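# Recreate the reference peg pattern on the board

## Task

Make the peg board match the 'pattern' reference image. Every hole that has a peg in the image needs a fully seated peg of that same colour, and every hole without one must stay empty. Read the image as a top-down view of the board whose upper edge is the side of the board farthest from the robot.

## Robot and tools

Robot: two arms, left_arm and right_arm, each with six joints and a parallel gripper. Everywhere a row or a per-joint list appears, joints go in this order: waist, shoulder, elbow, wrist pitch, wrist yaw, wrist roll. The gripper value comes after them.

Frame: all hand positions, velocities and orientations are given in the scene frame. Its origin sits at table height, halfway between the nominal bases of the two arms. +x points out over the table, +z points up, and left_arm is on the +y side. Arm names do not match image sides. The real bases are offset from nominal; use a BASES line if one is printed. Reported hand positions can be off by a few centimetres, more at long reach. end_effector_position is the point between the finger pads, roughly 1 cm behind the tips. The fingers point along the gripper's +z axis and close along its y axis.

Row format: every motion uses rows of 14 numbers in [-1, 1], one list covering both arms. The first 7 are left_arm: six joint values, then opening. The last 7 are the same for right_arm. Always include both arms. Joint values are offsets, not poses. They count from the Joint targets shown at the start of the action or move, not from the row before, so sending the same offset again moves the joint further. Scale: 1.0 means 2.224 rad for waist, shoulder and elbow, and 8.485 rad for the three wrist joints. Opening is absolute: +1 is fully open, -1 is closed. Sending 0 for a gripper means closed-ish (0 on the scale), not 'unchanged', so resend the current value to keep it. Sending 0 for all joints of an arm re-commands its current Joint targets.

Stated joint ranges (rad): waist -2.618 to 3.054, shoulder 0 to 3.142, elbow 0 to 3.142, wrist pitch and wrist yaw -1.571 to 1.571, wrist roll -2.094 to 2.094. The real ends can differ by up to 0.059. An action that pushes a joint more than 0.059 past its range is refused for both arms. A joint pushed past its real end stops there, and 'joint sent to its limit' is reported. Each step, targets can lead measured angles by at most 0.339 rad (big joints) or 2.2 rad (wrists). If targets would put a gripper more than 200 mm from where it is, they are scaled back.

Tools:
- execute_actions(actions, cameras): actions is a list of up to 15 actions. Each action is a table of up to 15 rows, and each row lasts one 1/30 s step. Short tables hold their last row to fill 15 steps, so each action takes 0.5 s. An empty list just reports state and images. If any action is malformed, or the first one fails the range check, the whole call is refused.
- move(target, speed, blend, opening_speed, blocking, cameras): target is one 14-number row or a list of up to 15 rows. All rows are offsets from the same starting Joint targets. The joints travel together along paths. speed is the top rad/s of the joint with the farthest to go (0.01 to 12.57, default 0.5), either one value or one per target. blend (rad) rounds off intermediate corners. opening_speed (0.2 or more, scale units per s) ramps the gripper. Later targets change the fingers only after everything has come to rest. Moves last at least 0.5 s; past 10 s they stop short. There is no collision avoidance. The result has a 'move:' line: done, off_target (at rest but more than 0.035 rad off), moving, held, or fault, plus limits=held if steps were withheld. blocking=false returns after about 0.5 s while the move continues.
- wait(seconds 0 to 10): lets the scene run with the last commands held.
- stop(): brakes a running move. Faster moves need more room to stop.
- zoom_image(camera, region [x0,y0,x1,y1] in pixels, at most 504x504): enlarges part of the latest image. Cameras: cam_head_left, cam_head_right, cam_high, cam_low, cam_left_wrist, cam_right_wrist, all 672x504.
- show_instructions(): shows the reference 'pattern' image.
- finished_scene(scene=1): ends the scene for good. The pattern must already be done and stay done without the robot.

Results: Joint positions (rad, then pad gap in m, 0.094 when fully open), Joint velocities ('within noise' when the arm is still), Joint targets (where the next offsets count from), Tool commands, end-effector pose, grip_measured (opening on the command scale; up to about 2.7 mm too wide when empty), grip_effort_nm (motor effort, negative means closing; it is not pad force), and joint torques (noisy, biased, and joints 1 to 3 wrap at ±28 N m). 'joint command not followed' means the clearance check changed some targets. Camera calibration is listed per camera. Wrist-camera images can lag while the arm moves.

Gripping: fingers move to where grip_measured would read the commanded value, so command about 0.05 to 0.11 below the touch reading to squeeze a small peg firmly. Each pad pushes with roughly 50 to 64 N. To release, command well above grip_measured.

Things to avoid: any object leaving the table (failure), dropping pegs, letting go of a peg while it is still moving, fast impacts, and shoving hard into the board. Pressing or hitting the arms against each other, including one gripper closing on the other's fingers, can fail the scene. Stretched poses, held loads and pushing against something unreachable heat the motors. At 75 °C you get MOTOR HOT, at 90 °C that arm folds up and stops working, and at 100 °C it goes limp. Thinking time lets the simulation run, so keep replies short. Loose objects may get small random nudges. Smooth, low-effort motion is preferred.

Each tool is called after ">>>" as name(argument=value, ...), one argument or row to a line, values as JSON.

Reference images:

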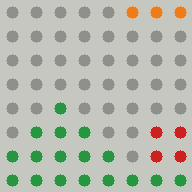

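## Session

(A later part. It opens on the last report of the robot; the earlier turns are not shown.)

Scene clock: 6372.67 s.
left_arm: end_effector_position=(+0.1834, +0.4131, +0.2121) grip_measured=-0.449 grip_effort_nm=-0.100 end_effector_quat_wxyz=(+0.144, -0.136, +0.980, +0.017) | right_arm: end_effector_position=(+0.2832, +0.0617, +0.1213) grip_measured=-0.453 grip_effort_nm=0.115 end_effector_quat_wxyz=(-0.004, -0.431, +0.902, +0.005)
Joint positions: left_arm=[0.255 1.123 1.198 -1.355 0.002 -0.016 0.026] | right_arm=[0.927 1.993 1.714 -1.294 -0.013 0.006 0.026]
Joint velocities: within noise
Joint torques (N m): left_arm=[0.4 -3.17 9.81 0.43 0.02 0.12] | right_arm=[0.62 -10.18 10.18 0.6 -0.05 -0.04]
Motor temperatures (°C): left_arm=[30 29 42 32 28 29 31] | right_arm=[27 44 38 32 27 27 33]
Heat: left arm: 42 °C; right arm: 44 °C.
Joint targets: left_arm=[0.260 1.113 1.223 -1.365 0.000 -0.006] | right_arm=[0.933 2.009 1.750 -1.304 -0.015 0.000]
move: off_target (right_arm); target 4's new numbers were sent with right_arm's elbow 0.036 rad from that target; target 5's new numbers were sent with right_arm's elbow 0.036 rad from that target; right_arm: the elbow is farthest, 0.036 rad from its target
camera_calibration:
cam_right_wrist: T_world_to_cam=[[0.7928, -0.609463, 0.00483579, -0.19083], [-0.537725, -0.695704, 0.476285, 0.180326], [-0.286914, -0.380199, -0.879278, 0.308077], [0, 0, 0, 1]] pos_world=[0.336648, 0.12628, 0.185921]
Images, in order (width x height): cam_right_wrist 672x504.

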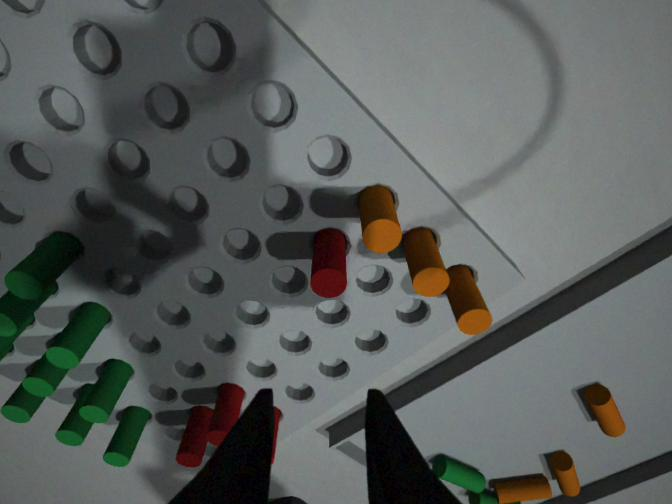

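>>> move(
  target=[
    [0,0,0,0,0,0,-0.45,-0.0067,0,0,0,0.0025,0,-0.45],
    [0,0,0,0,0,0,-0.45,-0.0067,0.0187,-0.127,0.0361,0.0025,0,-0.45],
    [0,0,0,0,0,0,-0.45,-0.0067,0.0187,-0.127,0.0361,0.0025,0,-0.85],
    [0,0,0,0,0,0,-0.45,-0.0067,0,0,0,0.0025,0,-0.85],
  ],
  speed=0.3,
  opening_speed=0.5,
  cameras=["cam_right_wrist"],
)

>>> move(
  target=[
    [0,0,0,0,0,0,-0.45,0.1148,-0.2401,-0.335,0.0181,0,0.2191,-0.85],
    [0,0,0,0,0,0,-0.45,0.1148,-0.2185,-0.3885,0.0365,0,0.2191,-0.85],
  ],
  speed=[0.8,0.2],
  cameras=["cam_right_wrist"],
)

>>> zoom_image(
  camera="cam_right_wrist",
  region=[220, 250, 440, 415],
)

Scene clock: 6404.43 s.
left_arm: end_effector_position=(+0.1834, +0.4131, +0.2121) grip_measured=-0.449 grip_effort_nm=-0.095 end_effector_quat_wxyz=(+0.144, -0.136, +0.980, +0.017) | right_arm: end_effector_position=(+0.2842, +0.0605, +0.1054) grip_measured=-0.727 grip_effort_nm=-1.048 end_effector_quat_wxyz=(-0.021, -0.431, +0.902, -0.008)
Joint positions: left_arm=[0.255 1.123 1.198 -1.355 0.002 -0.016 0.026] | right_arm=[0.927 2.039 1.717 -1.293 -0.004 0.006 0.013]
Joint velocities: within noise
Joint torques (N m): left_arm=[0.39 -3.21 9.83 0.44 0 0.11] | right_arm=[-0.79 -14.97 9.85 0.51 0.08 -0.04]
Motor temperatures (°C): left_arm=[30 29 42 32 28 29 31] | right_arm=[27 47 39 30 27 27 32]
Heat: left arm: 42 °C; right arm: 47 °C.
Joint targets: left_arm=[0.260 1.113 1.223 -1.365 0.000 -0.006] | right_arm=[0.918 2.009 1.750 -1.304 0.007 0.000]
move: done
camera_calibration:
cam_right_wrist: T_world_to_cam=[[0.79309, -0.608978, 0.0123886, -0.193203], [-0.527733, -0.676841, 0.51321, 0.179748], [-0.304149, -0.41356, -0.858173, 0.298578], [0, 0, 0, 1]] pos_world=[0.338899, 0.127484, 0.166377]
Images, in order (width x height): cam_right_wrist 672x504.

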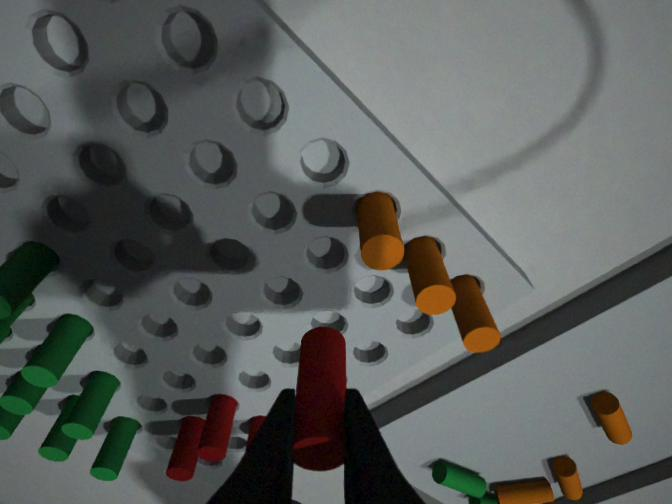

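Scene clock: 6408.33 s.
left_arm: end_effector_position=(+0.1834, +0.4131, +0.2121) grip_measured=-0.449 grip_effort_nm=-0.095 end_effector_quat_wxyz=(+0.144, -0.136, +0.980, +0.017) | right_arm: end_effector_position=(+0.1450, -0.0258, +0.0617) grip_measured=-0.727 grip_effort_nm=-1.043 end_effector_quat_wxyz=(-0.003, +0.350, +0.937, -0.015)
Joint positions: left_arm=[0.255 1.123 1.198 -1.355 0.002 -0.016 0.026] | right_arm=[1.166 1.514 0.9 -0.987 -0.004 1.851 0.013]
Joint velocities: within noise
Joint torques (N m): left_arm=[0.42 -3.12 9.88 0.42 -0.05 0.12] | right_arm=[0.72 -4.98 4.94 0.59 0.08 0.09]
Motor temperatures (°C): left_arm=[30 29 42 32 28 29 31] | right_arm=[27 47 39 30 27 27 32]
Heat: left arm: 42 °C; right arm: 47 °C.
Joint targets: left_arm=[0.260 1.113 1.223 -1.365 0.000 -0.006] | right_arm=[1.173 1.523 0.886 -0.994 0.007 1.859]
move: done
camera_calibration:
cam_right_wrist: T_world_to_cam=[[-0.635822, -0.770342, 0.0480015, 0.066041], [-0.66578, 0.578856, 0.470811, 0.125384], [-0.390471, 0.267394, -0.880927, 0.214505], [0, 0, 0, 1]] pos_world=[0.209227, -0.0790625, 0.126761]
Images, in order (width x height): cam_right_wrist 672x504.

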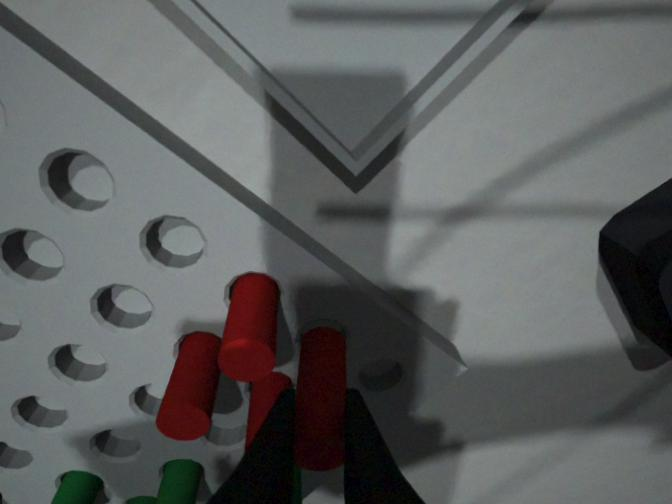

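Scaled by 2.291 from the camera's 672x504 image, which has a finer 960x720 frame.

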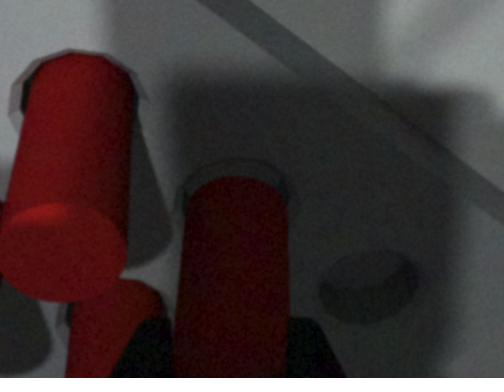

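>>> move(
  target=[0,0,0,0,0,0,-0.45,0.0018,0.007,-0.012,0.0052,0,0,-0.85],
  speed=0.1,
  cameras=["cam_right_wrist"],
)

>>> zoom_image(
  camera="cam_right_wrist",
  region=[220, 250, 440, 415],
)

Scene clock: 6417.80 s.
left_arm: end_effector_position=(+0.1834, +0.4131, +0.2121) grip_measured=-0.449 grip_effort_nm=-0.081 end_effector_quat_wxyz=(+0.144, -0.136, +0.980, +0.017) | right_arm: end_effector_position=(+0.1444, -0.0262, +0.0555) grip_measured=-0.727 grip_effort_nm=-1.043 end_effector_quat_wxyz=(-0.003, +0.349, +0.937, -0.016)
Joint positions: left_arm=[0.255 1.123 1.198 -1.355 0.002 -0.016 0.026] | right_arm=[1.168 1.523 0.882 -0.962 -0.004 1.851 0.013]
Joint velocities: within noise
Joint torques (N m): left_arm=[0.35 -3.03 9.92 0.44 -0.06 0.1] | right_arm=[0.95 -4.46 4.03 0.81 0.08 0.1]
Motor temperatures (°C): left_arm=[30 29 42 32 28 29 31] | right_arm=[27 45 38 30 27 27 33]
Heat: left arm: 42 °C; right arm: 45 °C.
Joint targets: left_arm=[0.260 1.113 1.223 -1.365 0.000 -0.006] | right_arm=[1.177 1.538 0.859 -0.950 0.007 1.859]
move: done
camera_calibration:
cam_right_wrist: T_world_to_cam=[[-0.634907, -0.771001, 0.0495007, 0.0654295], [-0.666014, 0.578673, 0.470705, 0.128086], [-0.391558, 0.265886, -0.880901, 0.209092], [0, 0, 0, 1]] pos_world=[0.208721, -0.0792684, 0.12066]
Images, in order (width x height): cam_right_wrist 672x504.

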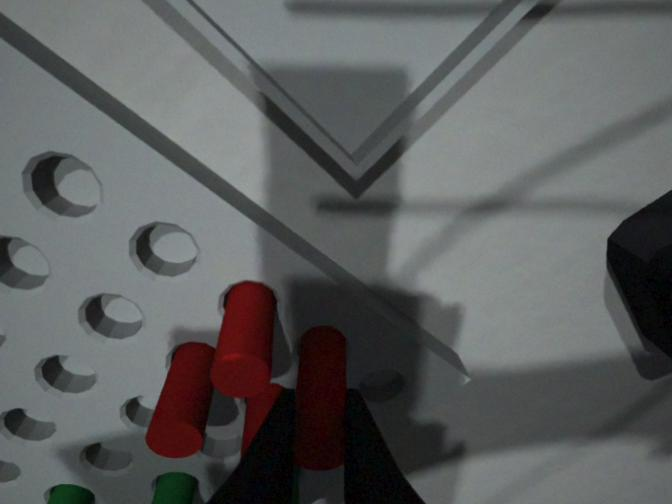

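Scaled by 2.291 from the camera's 672x504 image, which has a finer 960x720 frame.

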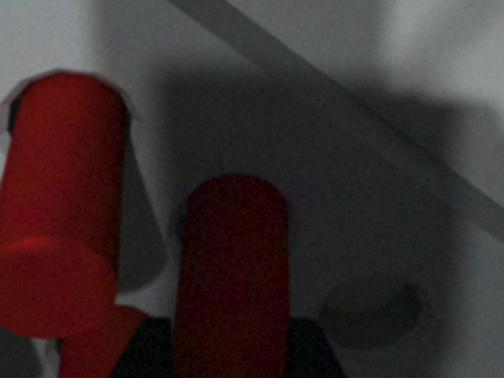

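>>> move(
  target=[
    [0,0,0,0,0,0,-0.45,0.003,-0.02,0.025,-0.004,0,0,-0.85],
    [0,0,0,0,0,0,-0.45,0.003,0.0,0.0,0.0003,0,0,-0.85],
  ],
  speed=0.12,
  cameras=["cam_right_wrist"],
)

>>> zoom_image(
  camera="cam_right_wrist",
  region=[220, 250, 440, 415],
)

Scene clock: 6427.77 s.
left_arm: end_effector_position=(+0.1834, +0.4131, +0.2121) grip_measured=-0.449 grip_effort_nm=-0.095 end_effector_quat_wxyz=(+0.144, -0.136, +0.980, +0.017) | right_arm: end_effector_position=(+0.1430, -0.0239, +0.0537) grip_measured=-0.727 grip_effort_nm=-1.053 end_effector_quat_wxyz=(-0.003, +0.345, +0.939, -0.011)
Joint positions: left_arm=[0.255 1.123 1.198 -1.355 0.002 -0.016 0.026] | right_arm=[1.177 1.523 0.874 -0.945 -0.005 1.851 0.013]
Joint velocities: within noise
Joint torques (N m): left_arm=[0.49 -3.03 9.8 0.46 -0.05 0.11] | right_arm=[0.7 -4.45 4.77 0.65 0.08 0.09]
Motor temperatures (°C): left_arm=[30 29 42 32 28 29 31] | right_arm=[27 44 38 30 27 27 33]
Heat: left arm: 42 °C; right arm: 44 °C.
Joint targets: left_arm=[0.260 1.113 1.223 -1.365 0.000 -0.006] | right_arm=[1.184 1.538 0.859 -0.948 0.006 1.859]
move: done
camera_calibration:
cam_right_wrist: T_world_to_cam=[[-0.627975, -0.777164, 0.0407739, 0.0657173], [-0.672866, 0.568531, 0.473312, 0.127323], [-0.391023, 0.269793, -0.87995, 0.206285], [0, 0, 0, 1]] pos_world=[0.207602, -0.0769679, 0.118577]
Images, in order (width x height): cam_right_wrist 672x504.

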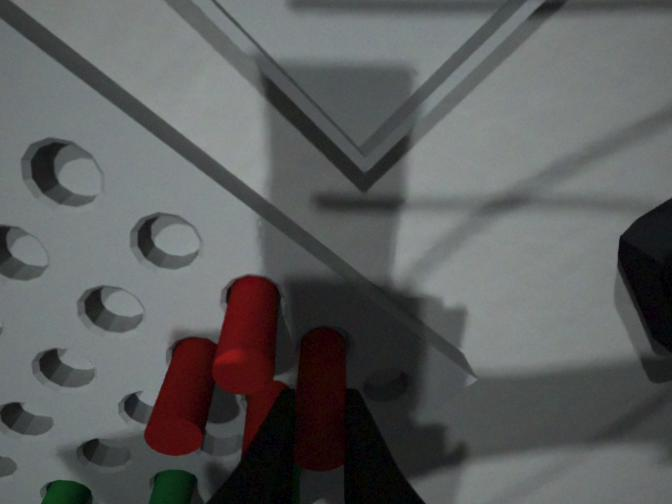

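Scaled by 2.291 from the camera's 672x504 image, which has a finer 960x720 frame.

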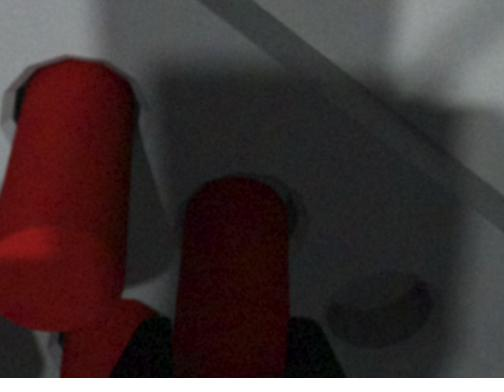

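Entering (.0537, tracking). Push.

>>> move(
  target=[0,0,0,0,0,0,-0.45,0,0.0045,-0.0078,0.0028,0,0,-0.85],
  speed=0.06,
  cameras=["cam_right_wrist"],
)

Scene clock: 6432.53 s.
left_arm: end_effector_position=(+0.1834, +0.4131, +0.2121) grip_measured=-0.449 grip_effort_nm=-0.090 end_effector_quat_wxyz=(+0.144, -0.136, +0.980, +0.017) | right_arm: end_effector_position=(+0.1428, -0.0243, +0.0467) grip_measured=-0.727 grip_effort_nm=-1.048 end_effector_quat_wxyz=(-0.003, +0.345, +0.939, -0.013)
Joint positions: left_arm=[0.255 1.123 1.198 -1.355 0.002 -0.016 0.026] | right_arm=[1.177 1.537 0.857 -0.917 -0.005 1.851 0.013]
Joint velocities: within noise
Joint torques (N m): left_arm=[0.28 -3.25 9.69 0.41 0 0.07] | right_arm=[0.7 -4.9 4.67 0.61 0.09 0.09]
Motor temperatures (°C): left_arm=[30 29 42 32 28 29 31] | right_arm=[27 44 38 30 27 27 33]
Heat: left arm: 42 °C; right arm: 44 °C.
Joint targets: left_arm=[0.260 1.113 1.223 -1.365 0.000 -0.006] | right_arm=[1.184 1.548 0.842 -0.924 0.006 1.859]
move: done
camera_calibration:
cam_right_wrist: T_world_to_cam=[[-0.627922, -0.777006, 0.0444487, 0.0653619], [-0.672161, 0.570211, 0.472291, 0.130739], [-0.392318, 0.266685, -0.880321, 0.200293], [0, 0, 0, 1]] pos_world=[0.207498, -0.0771771, 0.11167]
Images, in order (width x height): cam_right_wrist 672x504.

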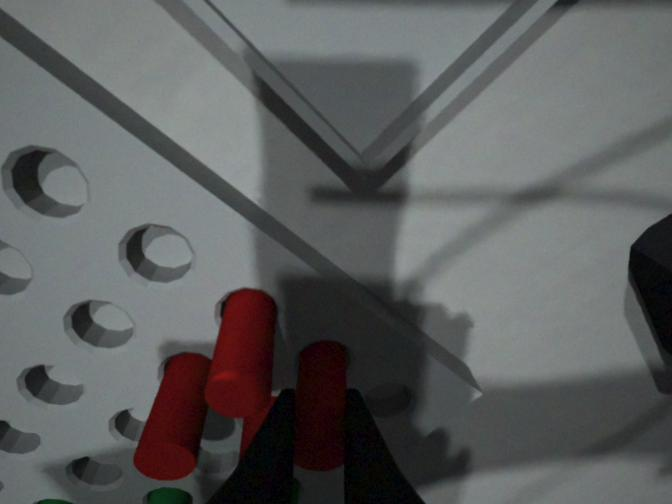

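>>> move(
  target=[
    [0,0,0,0,0,0,-0.45,0,0,0,0,0,0,-0.5],
    [0,0,0,0,0,0,-0.45,0,-0.03,0.0616,-0.0223,0,0,-0.5],
    [0,0,0,0,0,0,-0.45,-0.1659,0.0238,0.3898,-0.0553,-0.0007,-0.1335,-0.37],
  ],
  speed=[0.1,0.2,0.8],
  opening_speed=0.5,
  cameras=["cam_right_wrist"],
)

Scene clock: 6445.30 s.
left_arm: end_effector_position=(+0.1834, +0.4131, +0.2121) grip_measured=-0.449 grip_effort_nm=-0.090 end_effector_quat_wxyz=(+0.144, -0.136, +0.980, +0.017) | right_arm: end_effector_position=(+0.2806, -0.0006, +0.2439) grip_measured=-0.372 grip_effort_nm=0.110 end_effector_quat_wxyz=(+0.097, -0.028, +0.990, +0.095)
Joint positions: left_arm=[0.255 1.123 1.198 -1.355 0.002 -0.016 0.026] | right_arm=[0.819 1.591 1.676 -1.384 -0.005 0.734 0.029]
Joint velocities: within noise
Joint torques (N m): left_arm=[0.43 -3.28 9.72 0.42 -0.05 0.1] | right_arm=[-0.39 -6.37 10 1.13 0.02 -0.06]
Motor temperatures (°C): left_arm=[30 29 42 32 28 29 31] | right_arm=[27 44 38 30 27 27 33]
Heat: left arm: 42 °C; right arm: 44 °C.
Joint targets: left_arm=[0.260 1.113 1.223 -1.365 0.000 -0.006] | right_arm=[0.815 1.601 1.709 -1.393 0.000 0.726]
move: done
camera_calibration:
cam_right_wrist: T_world_to_cam=[[0.0942156, -0.982311, -0.161826, 0.00904082], [-0.949587, -0.137492, 0.281746, 0.240589], [-0.299012, 0.127123, -0.945744, 0.411342], [0, 0, 0, 1]] pos_world=[0.350604, -0.0103311, 0.322702]
Images, in order (width x height): cam_right_wrist 672x504.

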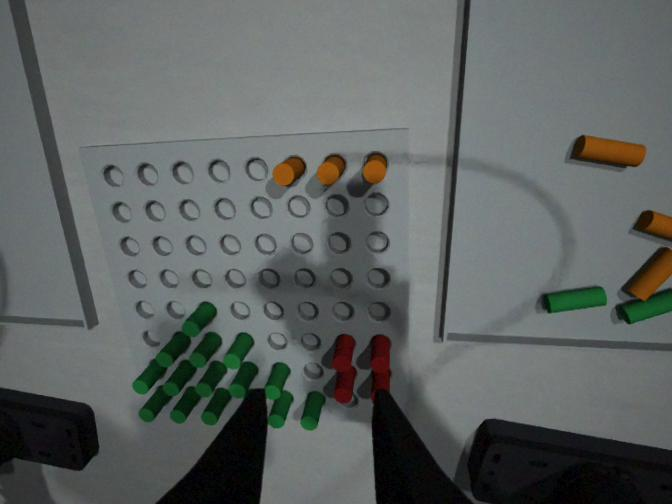

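>>> move(
  target=[
    [0,0,0,0,0,0,-0.45,-0.2196,-0.1338,-0.3341,0.0187,0,0.1133,-0.37],
    [0,0,0,0,0,0,-0.45,-0.2196,-0.0998,-0.4424,0.0549,0,0.1133,-0.37],
  ],
  speed=[0.8,0.4],
  cameras=["cam_right_wrist"],
)

Scene clock: 6472.23 s.
left_arm: end_effector_position=(+0.1834, +0.4131, +0.2121) grip_measured=-0.449 grip_effort_nm=-0.095 end_effector_quat_wxyz=(+0.144, -0.136, +0.980, +0.017) | right_arm: end_effector_position=(+0.2428, -0.1743, +0.0518) grip_measured=-0.372 grip_effort_nm=0.110 end_effector_quat_wxyz=(+0.001, +0.635, +0.772, +0.006)
Joint positions: left_arm=[0.255 1.123 1.198 -1.355 0.002 -0.016 0.026] | right_arm=[0.333 1.373 0.737 -0.923 -0.005 1.68 0.029]
Joint velocities: within noise
Joint torques (N m): left_arm=[0.46 -3.15 9.72 0.45 -0.05 0.11] | right_arm=[-0.61 -3.71 5.08 0.7 0.03 0.09]
Motor temperatures (°C): left_arm=[30 29 42 32 28 29 31] | right_arm=[27 43 41 30 27 27 32]
Heat: left arm: 42 °C; right arm: 43 °C.
Joint targets: left_arm=[0.260 1.113 1.223 -1.365 0.000 -0.006] | right_arm=[0.326 1.379 0.724 -0.927 0.000 1.688]
move: done
camera_calibration:
cam_right_wrist: T_world_to_cam=[[-0.976144, -0.217049, 0.00575761, 0.195589], [-0.187706, 0.85691, 0.480074, 0.212982], [-0.109133, 0.46754, -0.877209, 0.250122], [0, 0, 0, 1]] pos_world=[0.258198, -0.256996, 0.116036]
Images, in order (width x height): cam_right_wrist 672x504.

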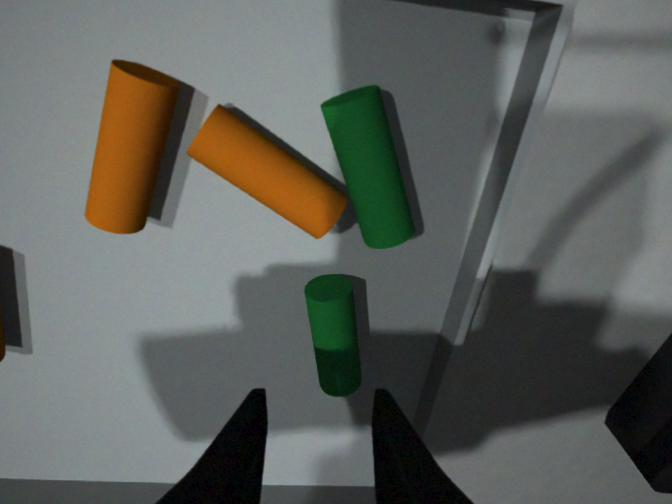

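>>> move(
  target=[
    [0,0,0,0,0,0,-0.45,-0.0193,0,0,0,0,-0.0164,-0.45],
    [0,0,0,0,0,0,-0.45,-0.0193,0.0036,-0.0243,0.0074,0,-0.0164,-0.45],
  ],
  speed=0.3,
  cameras=["cam_right_wrist"],
)

Scene clock: 6489.33 s.
left_arm: end_effector_position=(+0.1834, +0.4131, +0.2121) grip_measured=-0.449 grip_effort_nm=-0.095 end_effector_quat_wxyz=(+0.144, -0.136, +0.980, +0.017) | right_arm: end_effector_position=(+0.2409, -0.1837, +0.0381) grip_measured=-0.448 grip_effort_nm=-0.149 end_effector_quat_wxyz=(+0.002, +0.602, +0.798, +0.006)
Joint positions: left_arm=[0.255 1.123 1.198 -1.355 0.002 -0.016 0.026] | right_arm=[0.291 1.38 0.683 -0.861 -0.005 1.554 0.026]
Joint velocities: within noise
Joint torques (N m): left_arm=[0.4 -3.03 9.81 0.44 -0.05 0.11] | right_arm=[-0.69 -3.58 4.94 0.73 0.03 -0.04]
Motor temperatures (°C): left_arm=[30 29 42 32 28 29 31] | right_arm=[27 42 39 30 27 27 32]
Heat: left arm: 42 °C; right arm: 42 °C.
Joint targets: left_arm=[0.260 1.113 1.223 -1.365 0.000 -0.006] | right_arm=[0.284 1.387 0.671 -0.865 0.000 1.549]
move: done
camera_calibration:
cam_right_wrist: T_world_to_cam=[[-0.954528, -0.298077, 0.00508464, 0.171687], [-0.259368, 0.838739, 0.478796, 0.241207], [-0.146983, 0.455705, -0.877912, 0.24922], [0, 0, 0, 1]] pos_world=[0.263073, -0.264705, 0.102431]
Images, in order (width x height): cam_right_wrist 672x504.

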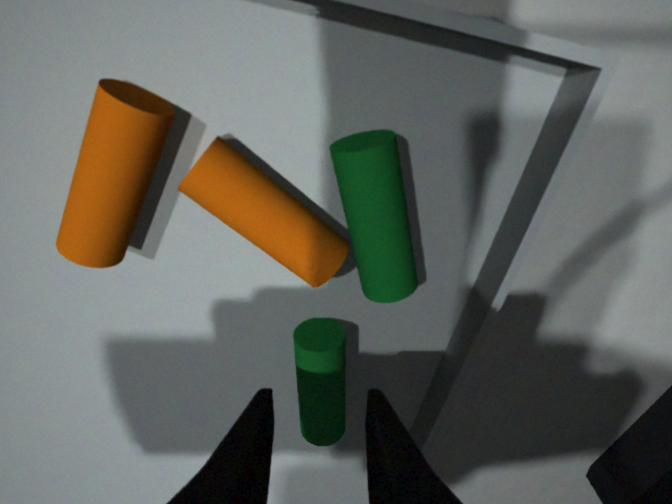

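>>> move(
  target=[0,0,0,0,0,0,-0.45,0,0.0248,-0.0262,0.0135,0,0,-0.45],
  speed=0.2,
  cameras=["cam_right_wrist"],
)

Scene clock: 6498.77 s.
left_arm: end_effector_position=(+0.1834, +0.4131, +0.2121) grip_measured=-0.449 grip_effort_nm=-0.100 end_effector_quat_wxyz=(+0.144, -0.136, +0.980, +0.017) | right_arm: end_effector_position=(+0.2420, -0.1834, +0.0160) grip_measured=-0.448 grip_effort_nm=-0.149 end_effector_quat_wxyz=(+0.003, +0.602, +0.798, +0.008)
Joint positions: left_arm=[0.255 1.123 1.198 -1.355 0.002 -0.016 0.026] | right_arm=[0.291 1.434 0.626 -0.747 -0.005 1.554 0.026]
Joint velocities: within noise
Joint torques (N m): left_arm=[0.53 -3.14 9.81 0.43 -0.02 0.12] | right_arm=[-0.68 -3.69 4.52 0.73 0.02 -0.03]
Motor temperatures (°C): left_arm=[30 29 42 32 28 29 31] | right_arm=[27 42 38 30 27 27 32]
Heat: left arm: 42 °C; right arm: 42 °C.
Joint targets: left_arm=[0.260 1.113 1.223 -1.365 0.000 -0.006] | right_arm=[0.284 1.442 0.612 -0.750 0.000 1.549]
move: done
camera_calibration:
cam_right_wrist: T_world_to_cam=[[-0.954418, -0.298469, 0.00168371, 0.172866], [-0.261288, 0.838225, 0.478652, 0.252235], [-0.144274, 0.456394, -0.878003, 0.229336], [0, 0, 0, 1]] pos_world=[0.26398, -0.264503, 0.0803339]
Images, in order (width x height): cam_right_wrist 672x504.

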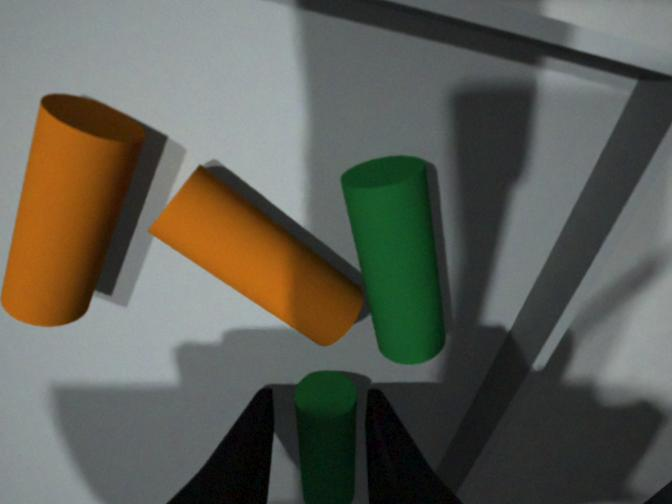

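>>> move(
  target=[
    [0,0,0,0,0,0,-0.45,-0.0052,0,0,0,0,0,-0.45],
    [0,0,0,0,0,0,-0.45,-0.0052,0,0,0,0,0,-0.85],
  ],
  speed=0.2,
  opening_speed=0.5,
  cameras=["cam_right_wrist"],
)

Scene clock: 6507.80 s.
left_arm: end_effector_position=(+0.1834, +0.4131, +0.2121) grip_measured=-0.449 grip_effort_nm=-0.100 end_effector_quat_wxyz=(+0.144, -0.136, +0.980, +0.017) | right_arm: end_effector_position=(+0.2427, -0.1855, +0.0160) grip_measured=-0.705 grip_effort_nm=-1.038 end_effector_quat_wxyz=(+0.003, +0.606, +0.795, +0.008)
Joint positions: left_arm=[0.255 1.123 1.198 -1.355 0.002 -0.016 0.026] | right_arm=[0.28 1.434 0.626 -0.746 -0.005 1.554 0.014]
Joint velocities: within noise
Joint torques (N m): left_arm=[0.34 -3.04 9.76 0.43 -0.02 0.11] | right_arm=[-0.75 -3.67 4.52 0.73 0.03 -0.04]
Motor temperatures (°C): left_arm=[30 29 42 32 28 29 31] | right_arm=[27 42 38 30 27 27 32]
Heat: left arm: 42 °C; right arm: 42 °C.
Joint targets: left_arm=[0.260 1.113 1.223 -1.365 0.000 -0.006] | right_arm=[0.272 1.442 0.612 -0.750 0.000 1.549]
move: done
camera_calibration:
cam_right_wrist: T_world_to_cam=[[-0.957643, -0.287954, 0.00129161, 0.175623], [-0.252237, 0.841006, 0.478629, 0.252451], [-0.13891, 0.45803, -0.878016, 0.229371], [0, 0, 0, 1]] pos_world=[0.263724, -0.2668, 0.0803342]
Images, in order (width x height): cam_right_wrist 672x504.

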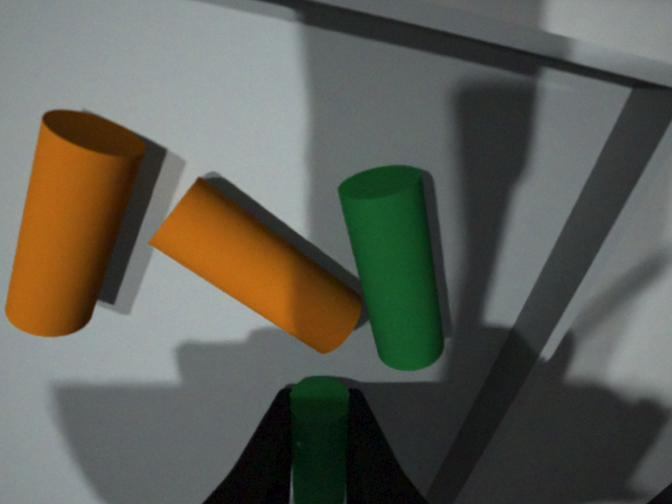

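>>> move(
  target=[
    [0,0,0,0,0,0,-0.45,0,-0.07,0,0,0,0,-0.85],
    [0,0,0,0,0,0,-0.45,0,-0.03,0.2,-0.01,0,-0.02,-0.85],
    [0,0,0,0,0,0,-0.45,0.1924,0.0935,0.2644,0.0177,0,-0.159,-0.85],
    [0,0,0,0,0,0,-0.45,0.2963,0.0261,-0.0054,0.1473,0,-0.1826,-0.85],
    [0,0,0,0,0,0,-0.45,0.2972,0.1097,-0.1794,0.2065,0,-0.1826,-0.85],
  ],
  speed=[0.4,0.8,0.8,0.9,0.8],
  cameras=["cam_right_wrist"],
)

>>> move(
  target=[
    [0,0,0,0,0,0,-0.45,0,0.045,0,0.0132,0,0,-0.85],
    [0,0,0,0,0,0,-0.45,0,0.0837,0,0.0317,0,0,-0.85],
    [0,0,0,0,0,0,-0.45,0,0.1192,0,0.0357,0,0,-0.85],
  ],
  speed=0.12,
  cameras=["cam_right_wrist"],
)

Scene clock: 6538.90 s.
left_arm: end_effector_position=(+0.1834, +0.4131, +0.2121) grip_measured=-0.449 grip_effort_nm=-0.095 end_effector_quat_wxyz=(+0.144, -0.136, +0.980, +0.017) | right_arm: end_effector_position=(+0.2743, +0.0476, +0.0613) grip_measured=-0.705 grip_effort_nm=-1.048 end_effector_quat_wxyz=(+0.483, -0.364, +0.760, +0.236)
Joint positions: left_arm=[0.255 1.123 1.198 -1.355 0.002 -0.016 0.026] | right_arm=[0.925 1.672 0.23 1.007 -0.005 0.006 0.014]
Joint velocities: within noise
Joint torques (N m): left_arm=[0.49 -3.22 9.83 0.44 -0.02 0.12] | right_arm=[0.75 -4.26 2.76 2.27 0.03 -0.05]
Motor temperatures (°C): left_arm=[30 29 42 32 28 29 31] | right_arm=[27 42 38 30 27 27 33]
Heat: left arm: 42 °C; right arm: 42 °C.
Joint targets: left_arm=[0.260 1.113 1.223 -1.365 0.000 -0.006] | right_arm=[0.933 1.687 0.213 1.002 0.000 -0.001]
move: done
camera_calibration:
cam_right_wrist: T_world_to_cam=[[0.778195, -0.627641, 0.0218868, -0.188279], [-0.492794, -0.631864, -0.598249, 0.244806], [0.389315, 0.454769, -0.801012, 0.0173459], [0, 0, 0, 1]] pos_world=[0.260404, 0.0286244, 0.16447]
Images, in order (width x height): cam_right_wrist 672x504.

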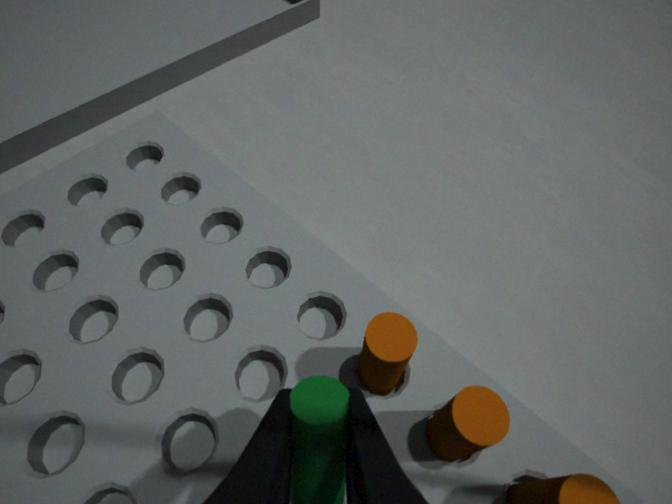

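Scene clock: 6542.23 s.
left_arm: end_effector_position=(+0.1834, +0.4131, +0.2121) grip_measured=-0.449 grip_effort_nm=-0.090 end_effector_quat_wxyz=(+0.144, -0.136, +0.980, +0.017) | right_arm: end_effector_position=(+0.2806, +0.0554, +0.0512) grip_measured=-0.705 grip_effort_nm=-1.043 end_effector_quat_wxyz=(+0.516, -0.353, +0.738, +0.252)
Joint positions: left_arm=[0.255 1.123 1.198 -1.355 0.002 -0.016 0.026] | right_arm=[0.925 1.924 0.224 1.354 -0.005 0.006 0.014]
Joint velocities: within noise
Joint torques (N m): left_arm=[0.43 -3.03 9.84 0.43 -0.05 0.11] | right_arm=[0.73 -4.18 1.8 1.84 0.03 -0.05]
Motor temperatures (°C): left_arm=[30 29 42 32 28 29 31] | right_arm=[27 42 38 31 27 27 33]
Heat: left arm: 42 °C; right arm: 42 °C.
Joint targets: left_arm=[0.260 1.113 1.223 -1.365 0.000 -0.006] | right_arm=[0.933 1.952 0.213 1.305 0.000 -0.001]
move: off_target (right_arm); right_arm: the wrist pitch is farthest, 0.049 rad from its target
camera_calibration:
cam_right_wrist: T_world_to_cam=[[0.777004, -0.62913, 0.0214619, -0.187581], [-0.457806, -0.588154, -0.666699, 0.238131], [0.432064, 0.508202, -0.745018, -0.014541], [0, 0, 0, 1]] pos_world=[0.261052, 0.0294346, 0.151955]
Images, in order (width x height): cam_right_wrist 672x504.

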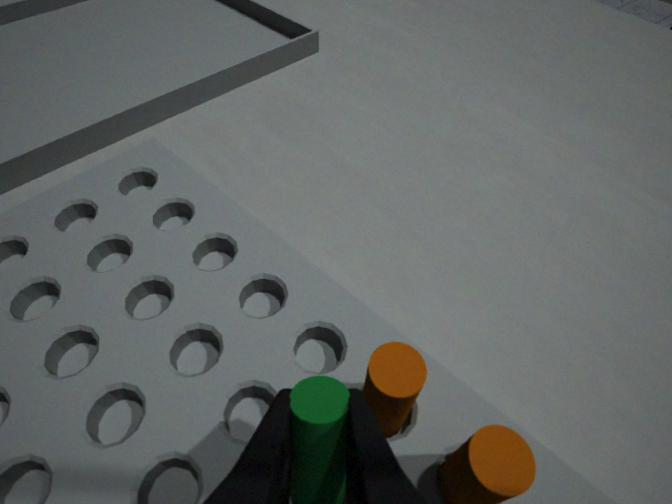

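>>> move(
  target=[
    [0,0,0,0,0,0,-0.45,0,0.003,0,0,0,0,-0.85],
    [0,0,0,0,0,0,-0.45,0,0.003,0,0,0,0,-0.63],
    [0,0,0,0,0,0,-0.45,0,0,0,0,0,0,-0.52],
    [0,0,0,0,0,0,-0.45,0,-0.1264,0,0,0,0,-0.52],
    [0,0,0,0,0,0,-0.45,0,-0.0306,0.443,-0.1892,0,0,-0.5],
    [0,0,0,0,0,0,-0.45,0,0.0261,0.6911,-0.3075,0,0,-0.45],
  ],
  opening_speed=0.5,
  speed=[0.1,0.3,0.3,0.4,0.8,0.8],
  cameras=["cam_right_wrist"],
)

Scene clock: 6557.63 s.
left_arm: end_effector_position=(+0.1834, +0.4131, +0.2121) grip_measured=-0.449 grip_effort_nm=-0.085 end_effector_quat_wxyz=(+0.144, -0.136, +0.980, +0.017) | right_arm: end_effector_position=(+0.2848, +0.0606, +0.1212) grip_measured=-0.453 grip_effort_nm=0.115 end_effector_quat_wxyz=(-0.002, -0.431, +0.902, +0.002)
Joint positions: left_arm=[0.255 1.123 1.198 -1.355 0.002 -0.016 0.026] | right_arm=[0.925 1.994 1.715 -1.294 -0.005 0.005 0.026]
Joint velocities: within noise
Joint torques (N m): left_arm=[0.44 -3.15 9.81 0.43 -0.03 0.11] | right_arm=[0.75 -10.18 10.13 0.6 0.04 -0.05]
Motor temperatures (°C): left_arm=[30 29 42 32 28 29 31] | right_arm=[27 43 38 32 27 27 32]
Heat: left arm: 42 °C; right arm: 43 °C.
Joint targets: left_arm=[0.260 1.113 1.223 -1.365 0.000 -0.006] | right_arm=[0.933 2.010 1.750 -1.304 0.000 -0.001]
move: done; target 2's new numbers were sent with right_arm's wrist pitch 0.055 rad from that target
camera_calibration:
cam_right_wrist: T_world_to_cam=[[0.792529, -0.609699, 0.0127986, -0.193586], [-0.540924, -0.69313, 0.476416, 0.181269], [-0.281599, -0.384497, -0.879127, 0.306777], [0, 0, 0, 1]] pos_world=[0.337863, 0.125568, 0.185814]
Images, in order (width x height): cam_right_wrist 672x504.

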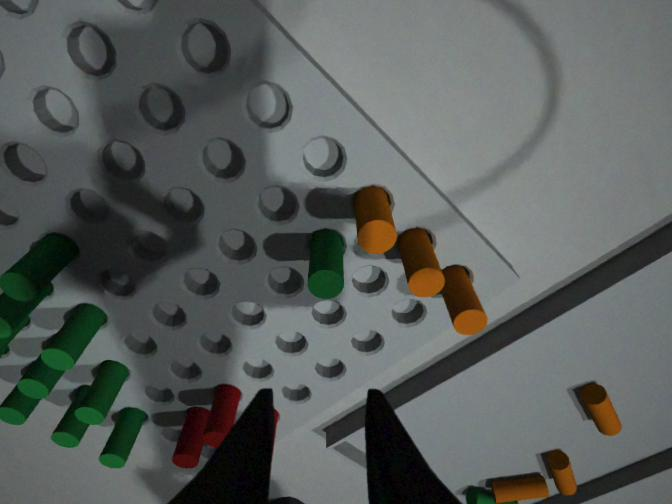

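>>> move(
  target=[
    [0,0,0,0,0,0,-0.45,-0.0067,0,0,0,0,0,-0.45],
    [0,0,0,0,0,0,-0.45,-0.0067,0.0187,-0.127,0.0361,0,0,-0.45],
    [0,0,0,0,0,0,-0.45,-0.0067,0.0187,-0.127,0.0361,0,0,-0.85],
    [0,0,0,0,0,0,-0.45,-0.0067,0,0,0,0,0,-0.85],
  ],
  speed=0.3,
  opening_speed=0.5,
  cameras=["cam_right_wrist"],
)

>>> move(
  target=[
    [0,0,0,0,0,0,-0.45,0.1978,-0.2181,-0.3147,0.0186,0,0.2395,-0.85],
    [0,0,0,0,0,0,-0.45,0.1978,-0.1965,-0.3669,0.0368,0,0.2395,-0.85],
  ],
  speed=[0.8,0.2],
  cameras=["cam_right_wrist"],
)

>>> zoom_image(
  camera="cam_right_wrist",
  region=[220, 250, 440, 415],
)

Scene clock: 6579.13 s.
left_arm: end_effector_position=(+0.1834, +0.4131, +0.2121) grip_measured=-0.449 grip_effort_nm=-0.090 end_effector_quat_wxyz=(+0.144, -0.136, +0.980, +0.017) | right_arm: end_effector_position=(+0.2846, +0.0604, +0.1052) grip_measured=-0.730 grip_effort_nm=-1.048 end_effector_quat_wxyz=(-0.021, -0.431, +0.902, -0.008)
Joint positions: left_arm=[0.255 1.123 1.198 -1.355 0.002 -0.016 0.026] | right_arm=[0.925 2.04 1.717 -1.293 -0.005 0.005 0.013]
Joint velocities: within noise
Joint torques (N m): left_arm=[0.43 -3.18 9.78 0.44 -0.02 0.11] | right_arm=[-0.7 -14.97 9.84 0.52 0.03 -0.04]
Motor temperatures (°C): left_arm=[30 29 42 32 28 29 31] | right_arm=[27 44 40 30 27 27 32]
Heat: left arm: 42 °C; right arm: 44 °C.
Joint targets: left_arm=[0.260 1.113 1.223 -1.365 0.000 -0.006] | right_arm=[0.918 2.010 1.750 -1.304 0.000 -0.001]
move: done
camera_calibration:
cam_right_wrist: T_world_to_cam=[[0.792874, -0.609268, 0.0119821, -0.193478], [-0.527705, -0.676634, 0.513511, 0.17996], [-0.304758, -0.413473, -0.857999, 0.298685], [0, 0, 0, 1]] pos_world=[0.339396, 0.127385, 0.166178]
Images, in order (width x height): cam_right_wrist 672x504.

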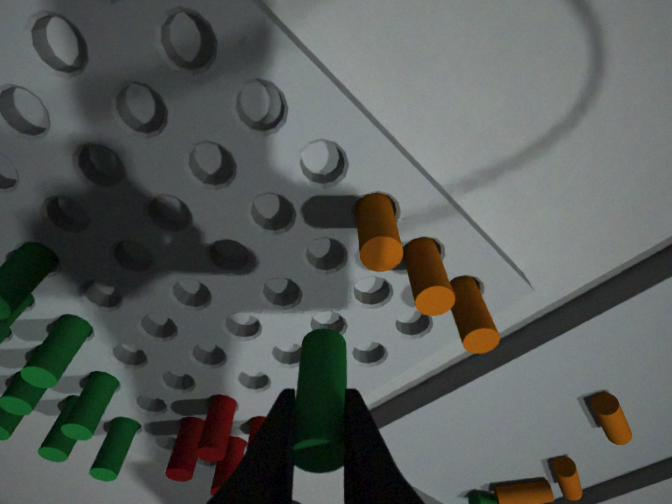

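Scene clock: 6583.23 s.
left_arm: end_effector_position=(+0.1834, +0.4131, +0.2121) grip_measured=-0.449 grip_effort_nm=-0.090 end_effector_quat_wxyz=(+0.144, -0.136, +0.980, +0.017) | right_arm: end_effector_position=(+0.1077, +0.0018, +0.0621) grip_measured=-0.730 grip_effort_nm=-1.043 end_effector_quat_wxyz=(-0.001, +0.343, +0.939, -0.013)
Joint positions: left_arm=[0.255 1.123 1.198 -1.355 0.002 -0.016 0.026] | right_arm=[1.352 1.563 0.948 -0.983 -0.004 2.023 0.013]
Joint velocities: within noise
Joint torques (N m): left_arm=[0.53 -3.25 9.8 0.43 0 0.11] | right_arm=[0.62 -5.45 4.93 0.58 0.02 0.09]
Motor temperatures (°C): left_arm=[30 29 42 32 28 29 31] | right_arm=[27 45 40 30 27 27 32]
Heat: left arm: 42 °C; right arm: 45 °C.
Joint targets: left_arm=[0.260 1.113 1.223 -1.365 0.000 -0.006] | right_arm=[1.358 1.573 0.934 -0.992 0.001 2.031]
move: done
camera_calibration:
cam_right_wrist: T_world_to_cam=[[-0.625658, -0.778901, 0.0431951, 0.0628132], [-0.676075, 0.569022, 0.46812, 0.0856683], [-0.389198, 0.26368, -0.882609, 0.192916], [0, 0, 0, 1]] pos_world=[0.1723, -0.05069, 0.127453]
Images, in order (width x height): cam_right_wrist 672x504.

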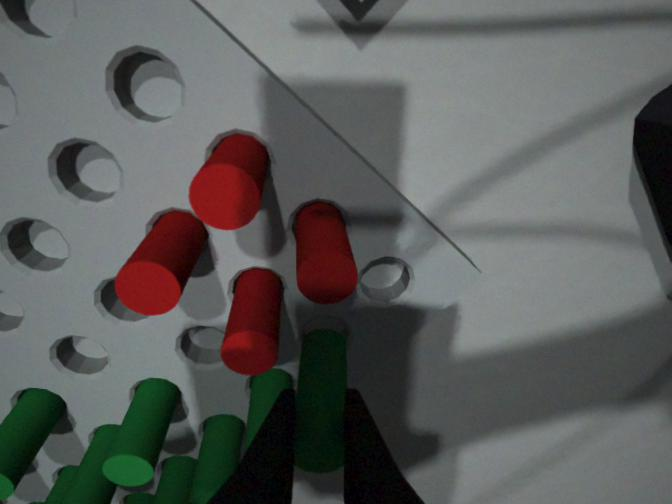

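Scaled by 2.291 from the camera's 672x504 image, which has a finer 960x720 frame.

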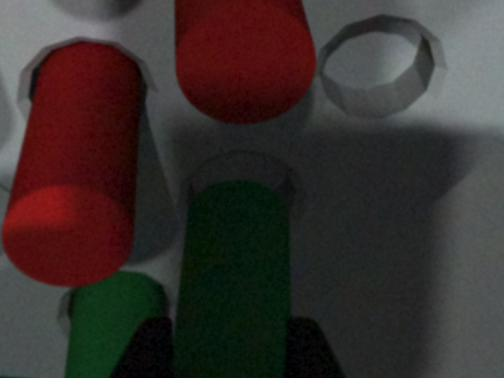

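>>> move(
  target=[0,0,0,0,0,0,-0.45,0.0003,0.0068,-0.0118,0.005,0,0,-0.85],
  speed=0.1,
  cameras=["cam_right_wrist"],
)

>>> zoom_image(
  camera="cam_right_wrist",
  region=[220, 250, 440, 415],
)

Scene clock: 6590.07 s.
left_arm: end_effector_position=(+0.1834, +0.4131, +0.2121) grip_measured=-0.449 grip_effort_nm=-0.095 end_effector_quat_wxyz=(+0.144, -0.136, +0.980, +0.017) | right_arm: end_effector_position=(+0.1069, +0.0016, +0.0542) grip_measured=-0.730 grip_effort_nm=-1.048 end_effector_quat_wxyz=(-0.003, +0.343, +0.939, -0.013)
Joint positions: left_arm=[0.255 1.123 1.198 -1.355 0.002 -0.016 0.026] | right_arm=[1.352 1.573 0.925 -0.949 -0.008 2.024 0.013]
Joint velocities: within noise
Joint torques (N m): left_arm=[0.32 -3.12 9.81 0.45 -0.04 0.13] | right_arm=[0.69 -5.11 4.56 0.68 0.06 0.09]
Motor temperatures (°C): left_arm=[30 29 42 32 28 29 31] | right_arm=[27 44 39 30 27 27 33]
Heat: left arm: 42 °C; right arm: 44 °C.
Joint targets: left_arm=[0.260 1.113 1.223 -1.365 0.000 -0.006] | right_arm=[1.359 1.588 0.908 -0.950 0.000 2.031]
move: done
camera_calibration:
cam_right_wrist: T_world_to_cam=[[-0.625898, -0.778635, 0.044496, 0.062456], [-0.673942, 0.568691, 0.471585, 0.0884603], [-0.392497, 0.265177, -0.880697, 0.185947], [0, 0, 0, 1]] pos_world=[0.171692, -0.0509849, 0.119267]
Images, in order (width x height): cam_right_wrist 672x504.

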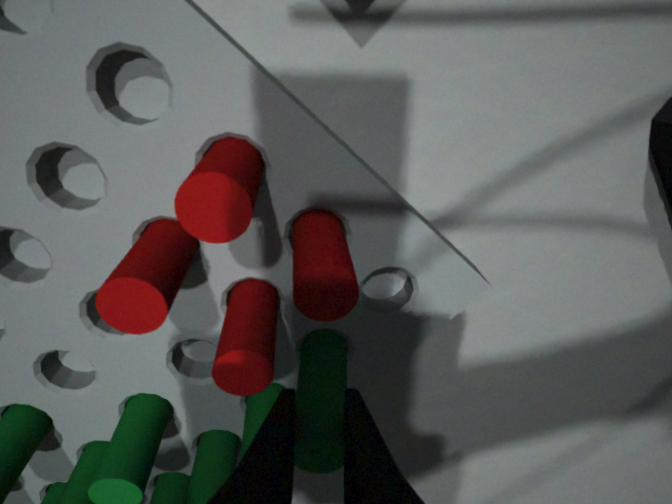

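Scaled by 2.291 from the camera's 672x504 image, which has a finer 960x720 frame.

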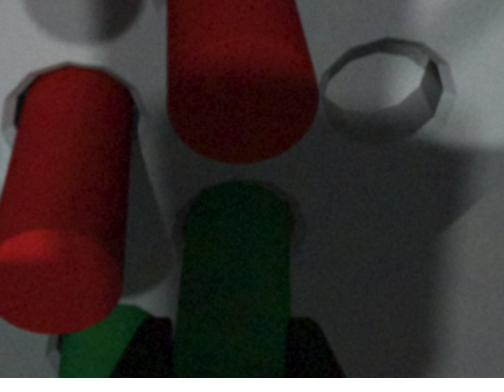

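>>> move(
  target=[
    [0,0,0,0,0,0,-0.45,0,0.003,-0.005,0.0018,0,0,-0.85],
  ],
  speed=0.06,
  cameras=["cam_right_wrist"],
)

>>> zoom_image(
  camera="cam_right_wrist",
  region=[220, 250, 440, 415],
)

Scene clock: 6597.83 s.
left_arm: end_effector_position=(+0.1834, +0.4131, +0.2121) grip_measured=-0.449 grip_effort_nm=-0.100 end_effector_quat_wxyz=(+0.144, -0.136, +0.980, +0.017) | right_arm: end_effector_position=(+0.1068, +0.0019, +0.0492) grip_measured=-0.730 grip_effort_nm=-1.048 end_effector_quat_wxyz=(-0.003, +0.343, +0.939, -0.013)
Joint positions: left_arm=[0.255 1.123 1.198 -1.355 0.002 -0.016 0.026] | right_arm=[1.352 1.582 0.913 -0.927 -0.01 2.024 0.013]
Joint velocities: within noise
Joint torques (N m): left_arm=[0.39 -3.25 9.77 0.43 -0.01 0.08] | right_arm=[0.69 -5.38 4.66 0.6 0.07 0.08]
Motor temperatures (°C): left_arm=[30 29 42 32 28 29 31] | right_arm=[27 43 39 30 27 27 33]
Heat: left arm: 42 °C; right arm: 43 °C.
Joint targets: left_arm=[0.260 1.113 1.223 -1.365 0.000 -0.006] | right_arm=[1.359 1.595 0.897 -0.934 0.000 2.031]
move: done
camera_calibration:
cam_right_wrist: T_world_to_cam=[[-0.625875, -0.778621, 0.0450547, 0.062712], [-0.673361, 0.568606, 0.472517, 0.0905169], [-0.39353, 0.265399, -0.880169, 0.181405], [0, 0, 0, 1]] pos_world=[0.171589, -0.0507842, 0.114071]
Images, in order (width x height): cam_right_wrist 672x504.

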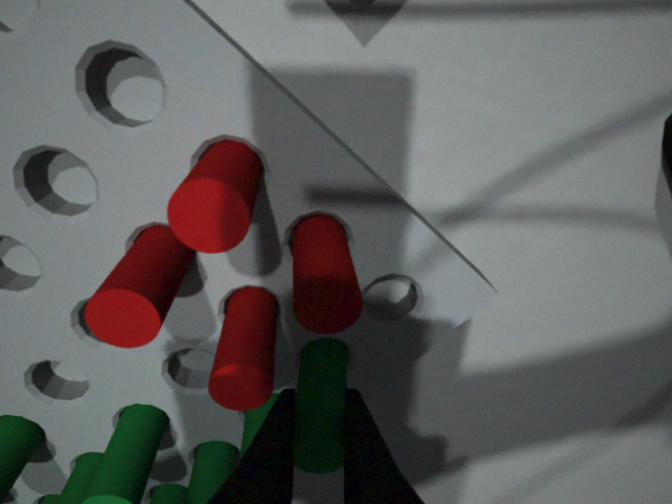

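Scaled by 2.291 from the camera's 672x504 image, which has a finer 960x720 frame.

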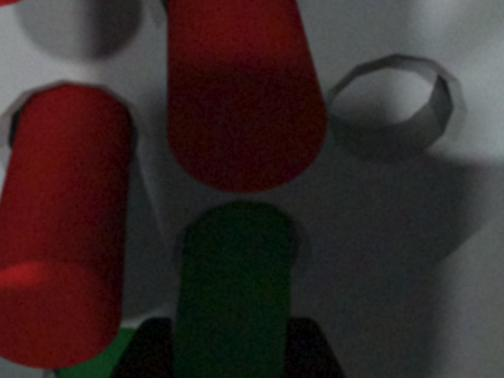

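>>> move(
  target=[
    [0,0,0,0,0,0,-0.45,0,0.002,-0.0038,0.0014,0,0,-0.85],
    [0,0,0,0,0,0,-0.45,0,0.002,-0.0038,0.0014,0,0,-0.5],
    [0,0,0,0,0,0,-0.45,0,-0.03,0.0616,-0.0223,0,0,-0.5],
    [0,0,0,0,0,0,-0.45,-0.2446,0.0027,0.3651,-0.0541,0.0007,-0.1538,-0.37],
  ],
  speed=[0.06,0.1,0.2,0.8],
  opening_speed=0.5,
  cameras=["cam_right_wrist"],
)

Scene clock: 6611.00 s.
left_arm: end_effector_position=(+0.1834, +0.4131, +0.2121) grip_measured=-0.449 grip_effort_nm=-0.085 end_effector_quat_wxyz=(+0.144, -0.136, +0.980, +0.017) | right_arm: end_effector_position=(+0.2803, -0.0005, +0.2441) grip_measured=-0.372 grip_effort_nm=0.120 end_effector_quat_wxyz=(+0.096, -0.028, +0.990, +0.097)
Joint positions: left_arm=[0.255 1.123 1.198 -1.355 0.002 -0.016 0.026] | right_arm=[0.819 1.59 1.676 -1.384 -0.008 0.734 0.029]
Joint velocities: within noise
Joint torques (N m): left_arm=[0.35 -3.18 9.68 0.43 -0.03 0.11] | right_arm=[-0.35 -6.35 10.09 1.13 0.11 -0.06]
Motor temperatures (°C): left_arm=[30 29 42 32 28 29 31] | right_arm=[27 43 39 30 27 27 33]
Heat: left arm: 42 °C; right arm: 43 °C.
Joint targets: left_arm=[0.260 1.113 1.223 -1.365 0.000 -0.006] | right_arm=[0.815 1.600 1.709 -1.393 0.006 0.726]
move: done
camera_calibration:
cam_right_wrist: T_world_to_cam=[[0.0939975, -0.981871, -0.164601, 0.00996421], [-0.949128, -0.138288, 0.2829, 0.239809], [-0.300534, 0.129635, -0.94492, 0.411689], [0, 0, 0, 1]] pos_world=[0.350399, -0.010423, 0.322811]
Images, in order (width x height): cam_right_wrist 672x504.

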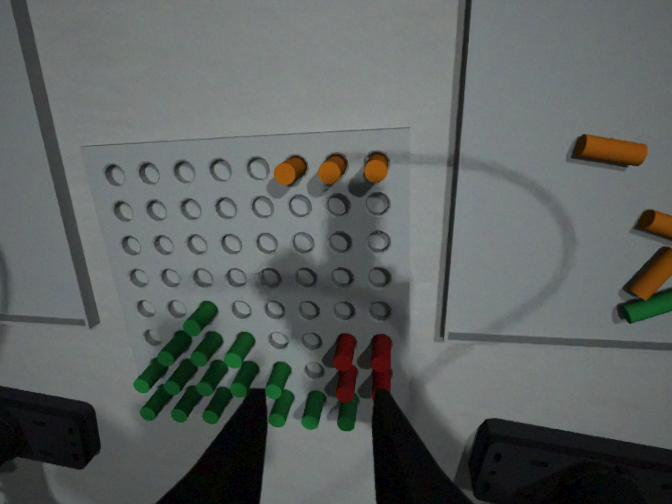

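>>> move(
  target=[
    [0,0,0,0,0,0,-0.45,-0.3629,-0.1486,-0.3444,0.0176,0,0.0395,-0.45],
    [0,0,0,0,0,0,-0.45,-0.3629,-0.1151,-0.4546,0.054,0,0.0395,-0.45],
  ],
  speed=[0.8,0.4],
  cameras=["cam_right_wrist"],
)

Scene clock: 6639.97 s.
left_arm: end_effector_position=(+0.1834, +0.4131, +0.2121) grip_measured=-0.449 grip_effort_nm=-0.076 end_effector_quat_wxyz=(+0.144, -0.136, +0.980, +0.017) | right_arm: end_effector_position=(+0.2426, -0.2379, +0.0514) grip_measured=-0.448 grip_effort_nm=-0.144 end_effector_quat_wxyz=(+0.000, +0.510, +0.860, +0.004)
Joint positions: left_arm=[0.255 1.123 1.198 -1.355 0.002 -0.016 0.026] | right_arm=[0.014 1.339 0.71 -0.937 -0.006 1.054 0.026]
Joint velocities: within noise
Joint torques (N m): left_arm=[0.54 -3.18 9.99 0.44 -0.03 0.13] | right_arm=[-0.58 -3.44 5.16 0.76 0.1 0.09]
Motor temperatures (°C): left_arm=[30 29 42 32 28 29 31] | right_arm=[27 42 40 30 27 27 32]
Heat: left arm: 42 °C; right arm: 42 °C.
Joint targets: left_arm=[0.260 1.113 1.223 -1.365 0.000 -0.006] | right_arm=[0.007 1.344 0.698 -0.935 0.006 1.062]
move: done
camera_calibration:
cam_right_wrist: T_world_to_cam=[[-0.865019, -0.501625, 0.010747, 0.086605], [-0.436318, 0.762632, 0.477514, 0.305749], [-0.247729, 0.408369, -0.878558, 0.29907], [0, 0, 0, 1]] pos_world=[0.282407, -0.311862, 0.115821]
Images, in order (width x height): cam_right_wrist 672x504.

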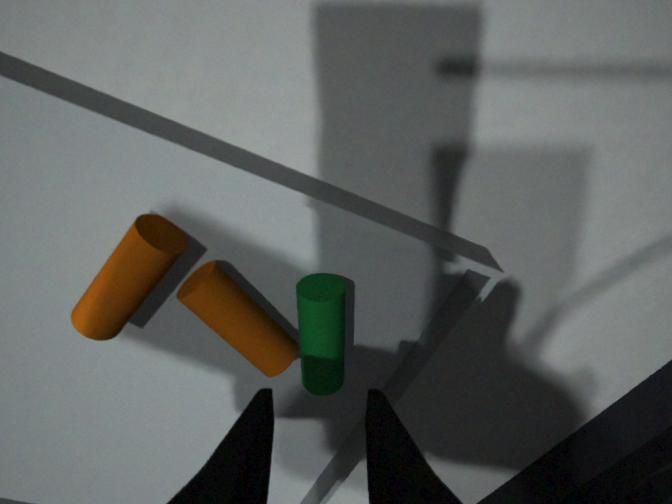

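>>> move(
  target=[
    [0,0,0,0,0,0,-0.45,-0.0202,0.01,0.01,0.0,0,-0.0071,-0.6],
    [0,0,0,0,0,0,-0.45,-0.0202,0.0243,-0.013,0.0095,0,-0.0071,-0.6],
  ],
  speed=0.3,
  cameras=["cam_right_wrist"],
)

Scene clock: 6708.73 s.
left_arm: end_effector_position=(+0.1834, +0.4131, +0.2121) grip_measured=-0.449 grip_effort_nm=-0.090 end_effector_quat_wxyz=(+0.144, -0.136, +0.980, +0.017) | right_arm: end_effector_position=(+0.2472, -0.2469, +0.0356) grip_measured=-0.598 grip_effort_nm=-0.149 end_effector_quat_wxyz=(+0.000, +0.509, +0.861, +0.003)
Joint positions: left_arm=[0.255 1.123 1.198 -1.355 0.002 -0.016 0.026] | right_arm=[-0.031 1.392 0.681 -0.857 -0.006 1.007 0.019]
Joint velocities: within noise
Joint torques (N m): left_arm=[0.49 -3.14 9.81 0.43 -0.03 0.12] | right_arm=[-0.62 -3.69 4.9 0.76 0.1 -0.04]
Motor temperatures (°C): left_arm=[30 29 42 32 28 29 31] | right_arm=[27 41 37 30 27 27 31]
Heat: left arm: 42 °C; right arm: 41 °C.
Joint targets: left_arm=[0.260 1.113 1.223 -1.365 0.000 -0.006] | right_arm=[-0.038 1.399 0.669 -0.855 0.006 1.001]
move: done
camera_calibration:
cam_right_wrist: T_world_to_cam=[[-0.863695, -0.503883, 0.0114922, 0.0854083], [-0.437913, 0.761515, 0.477836, 0.322207], [-0.249525, 0.407672, -0.878374, 0.29027], [0, 0, 0, 1]] pos_world=[0.287295, -0.320665, 0.100021]
Images, in order (width x height): cam_right_wrist 672x504.

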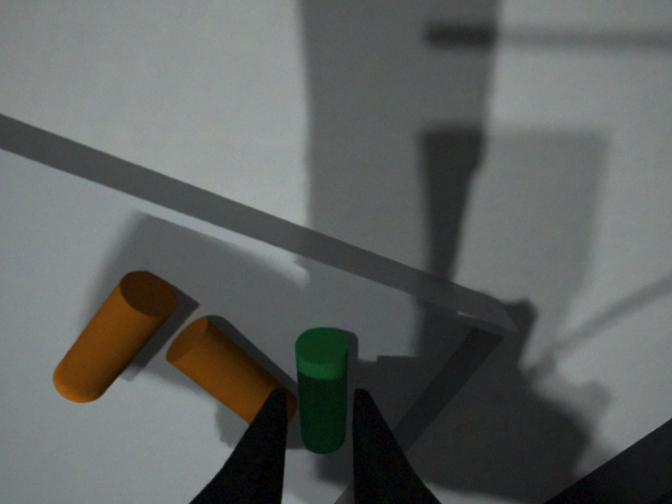

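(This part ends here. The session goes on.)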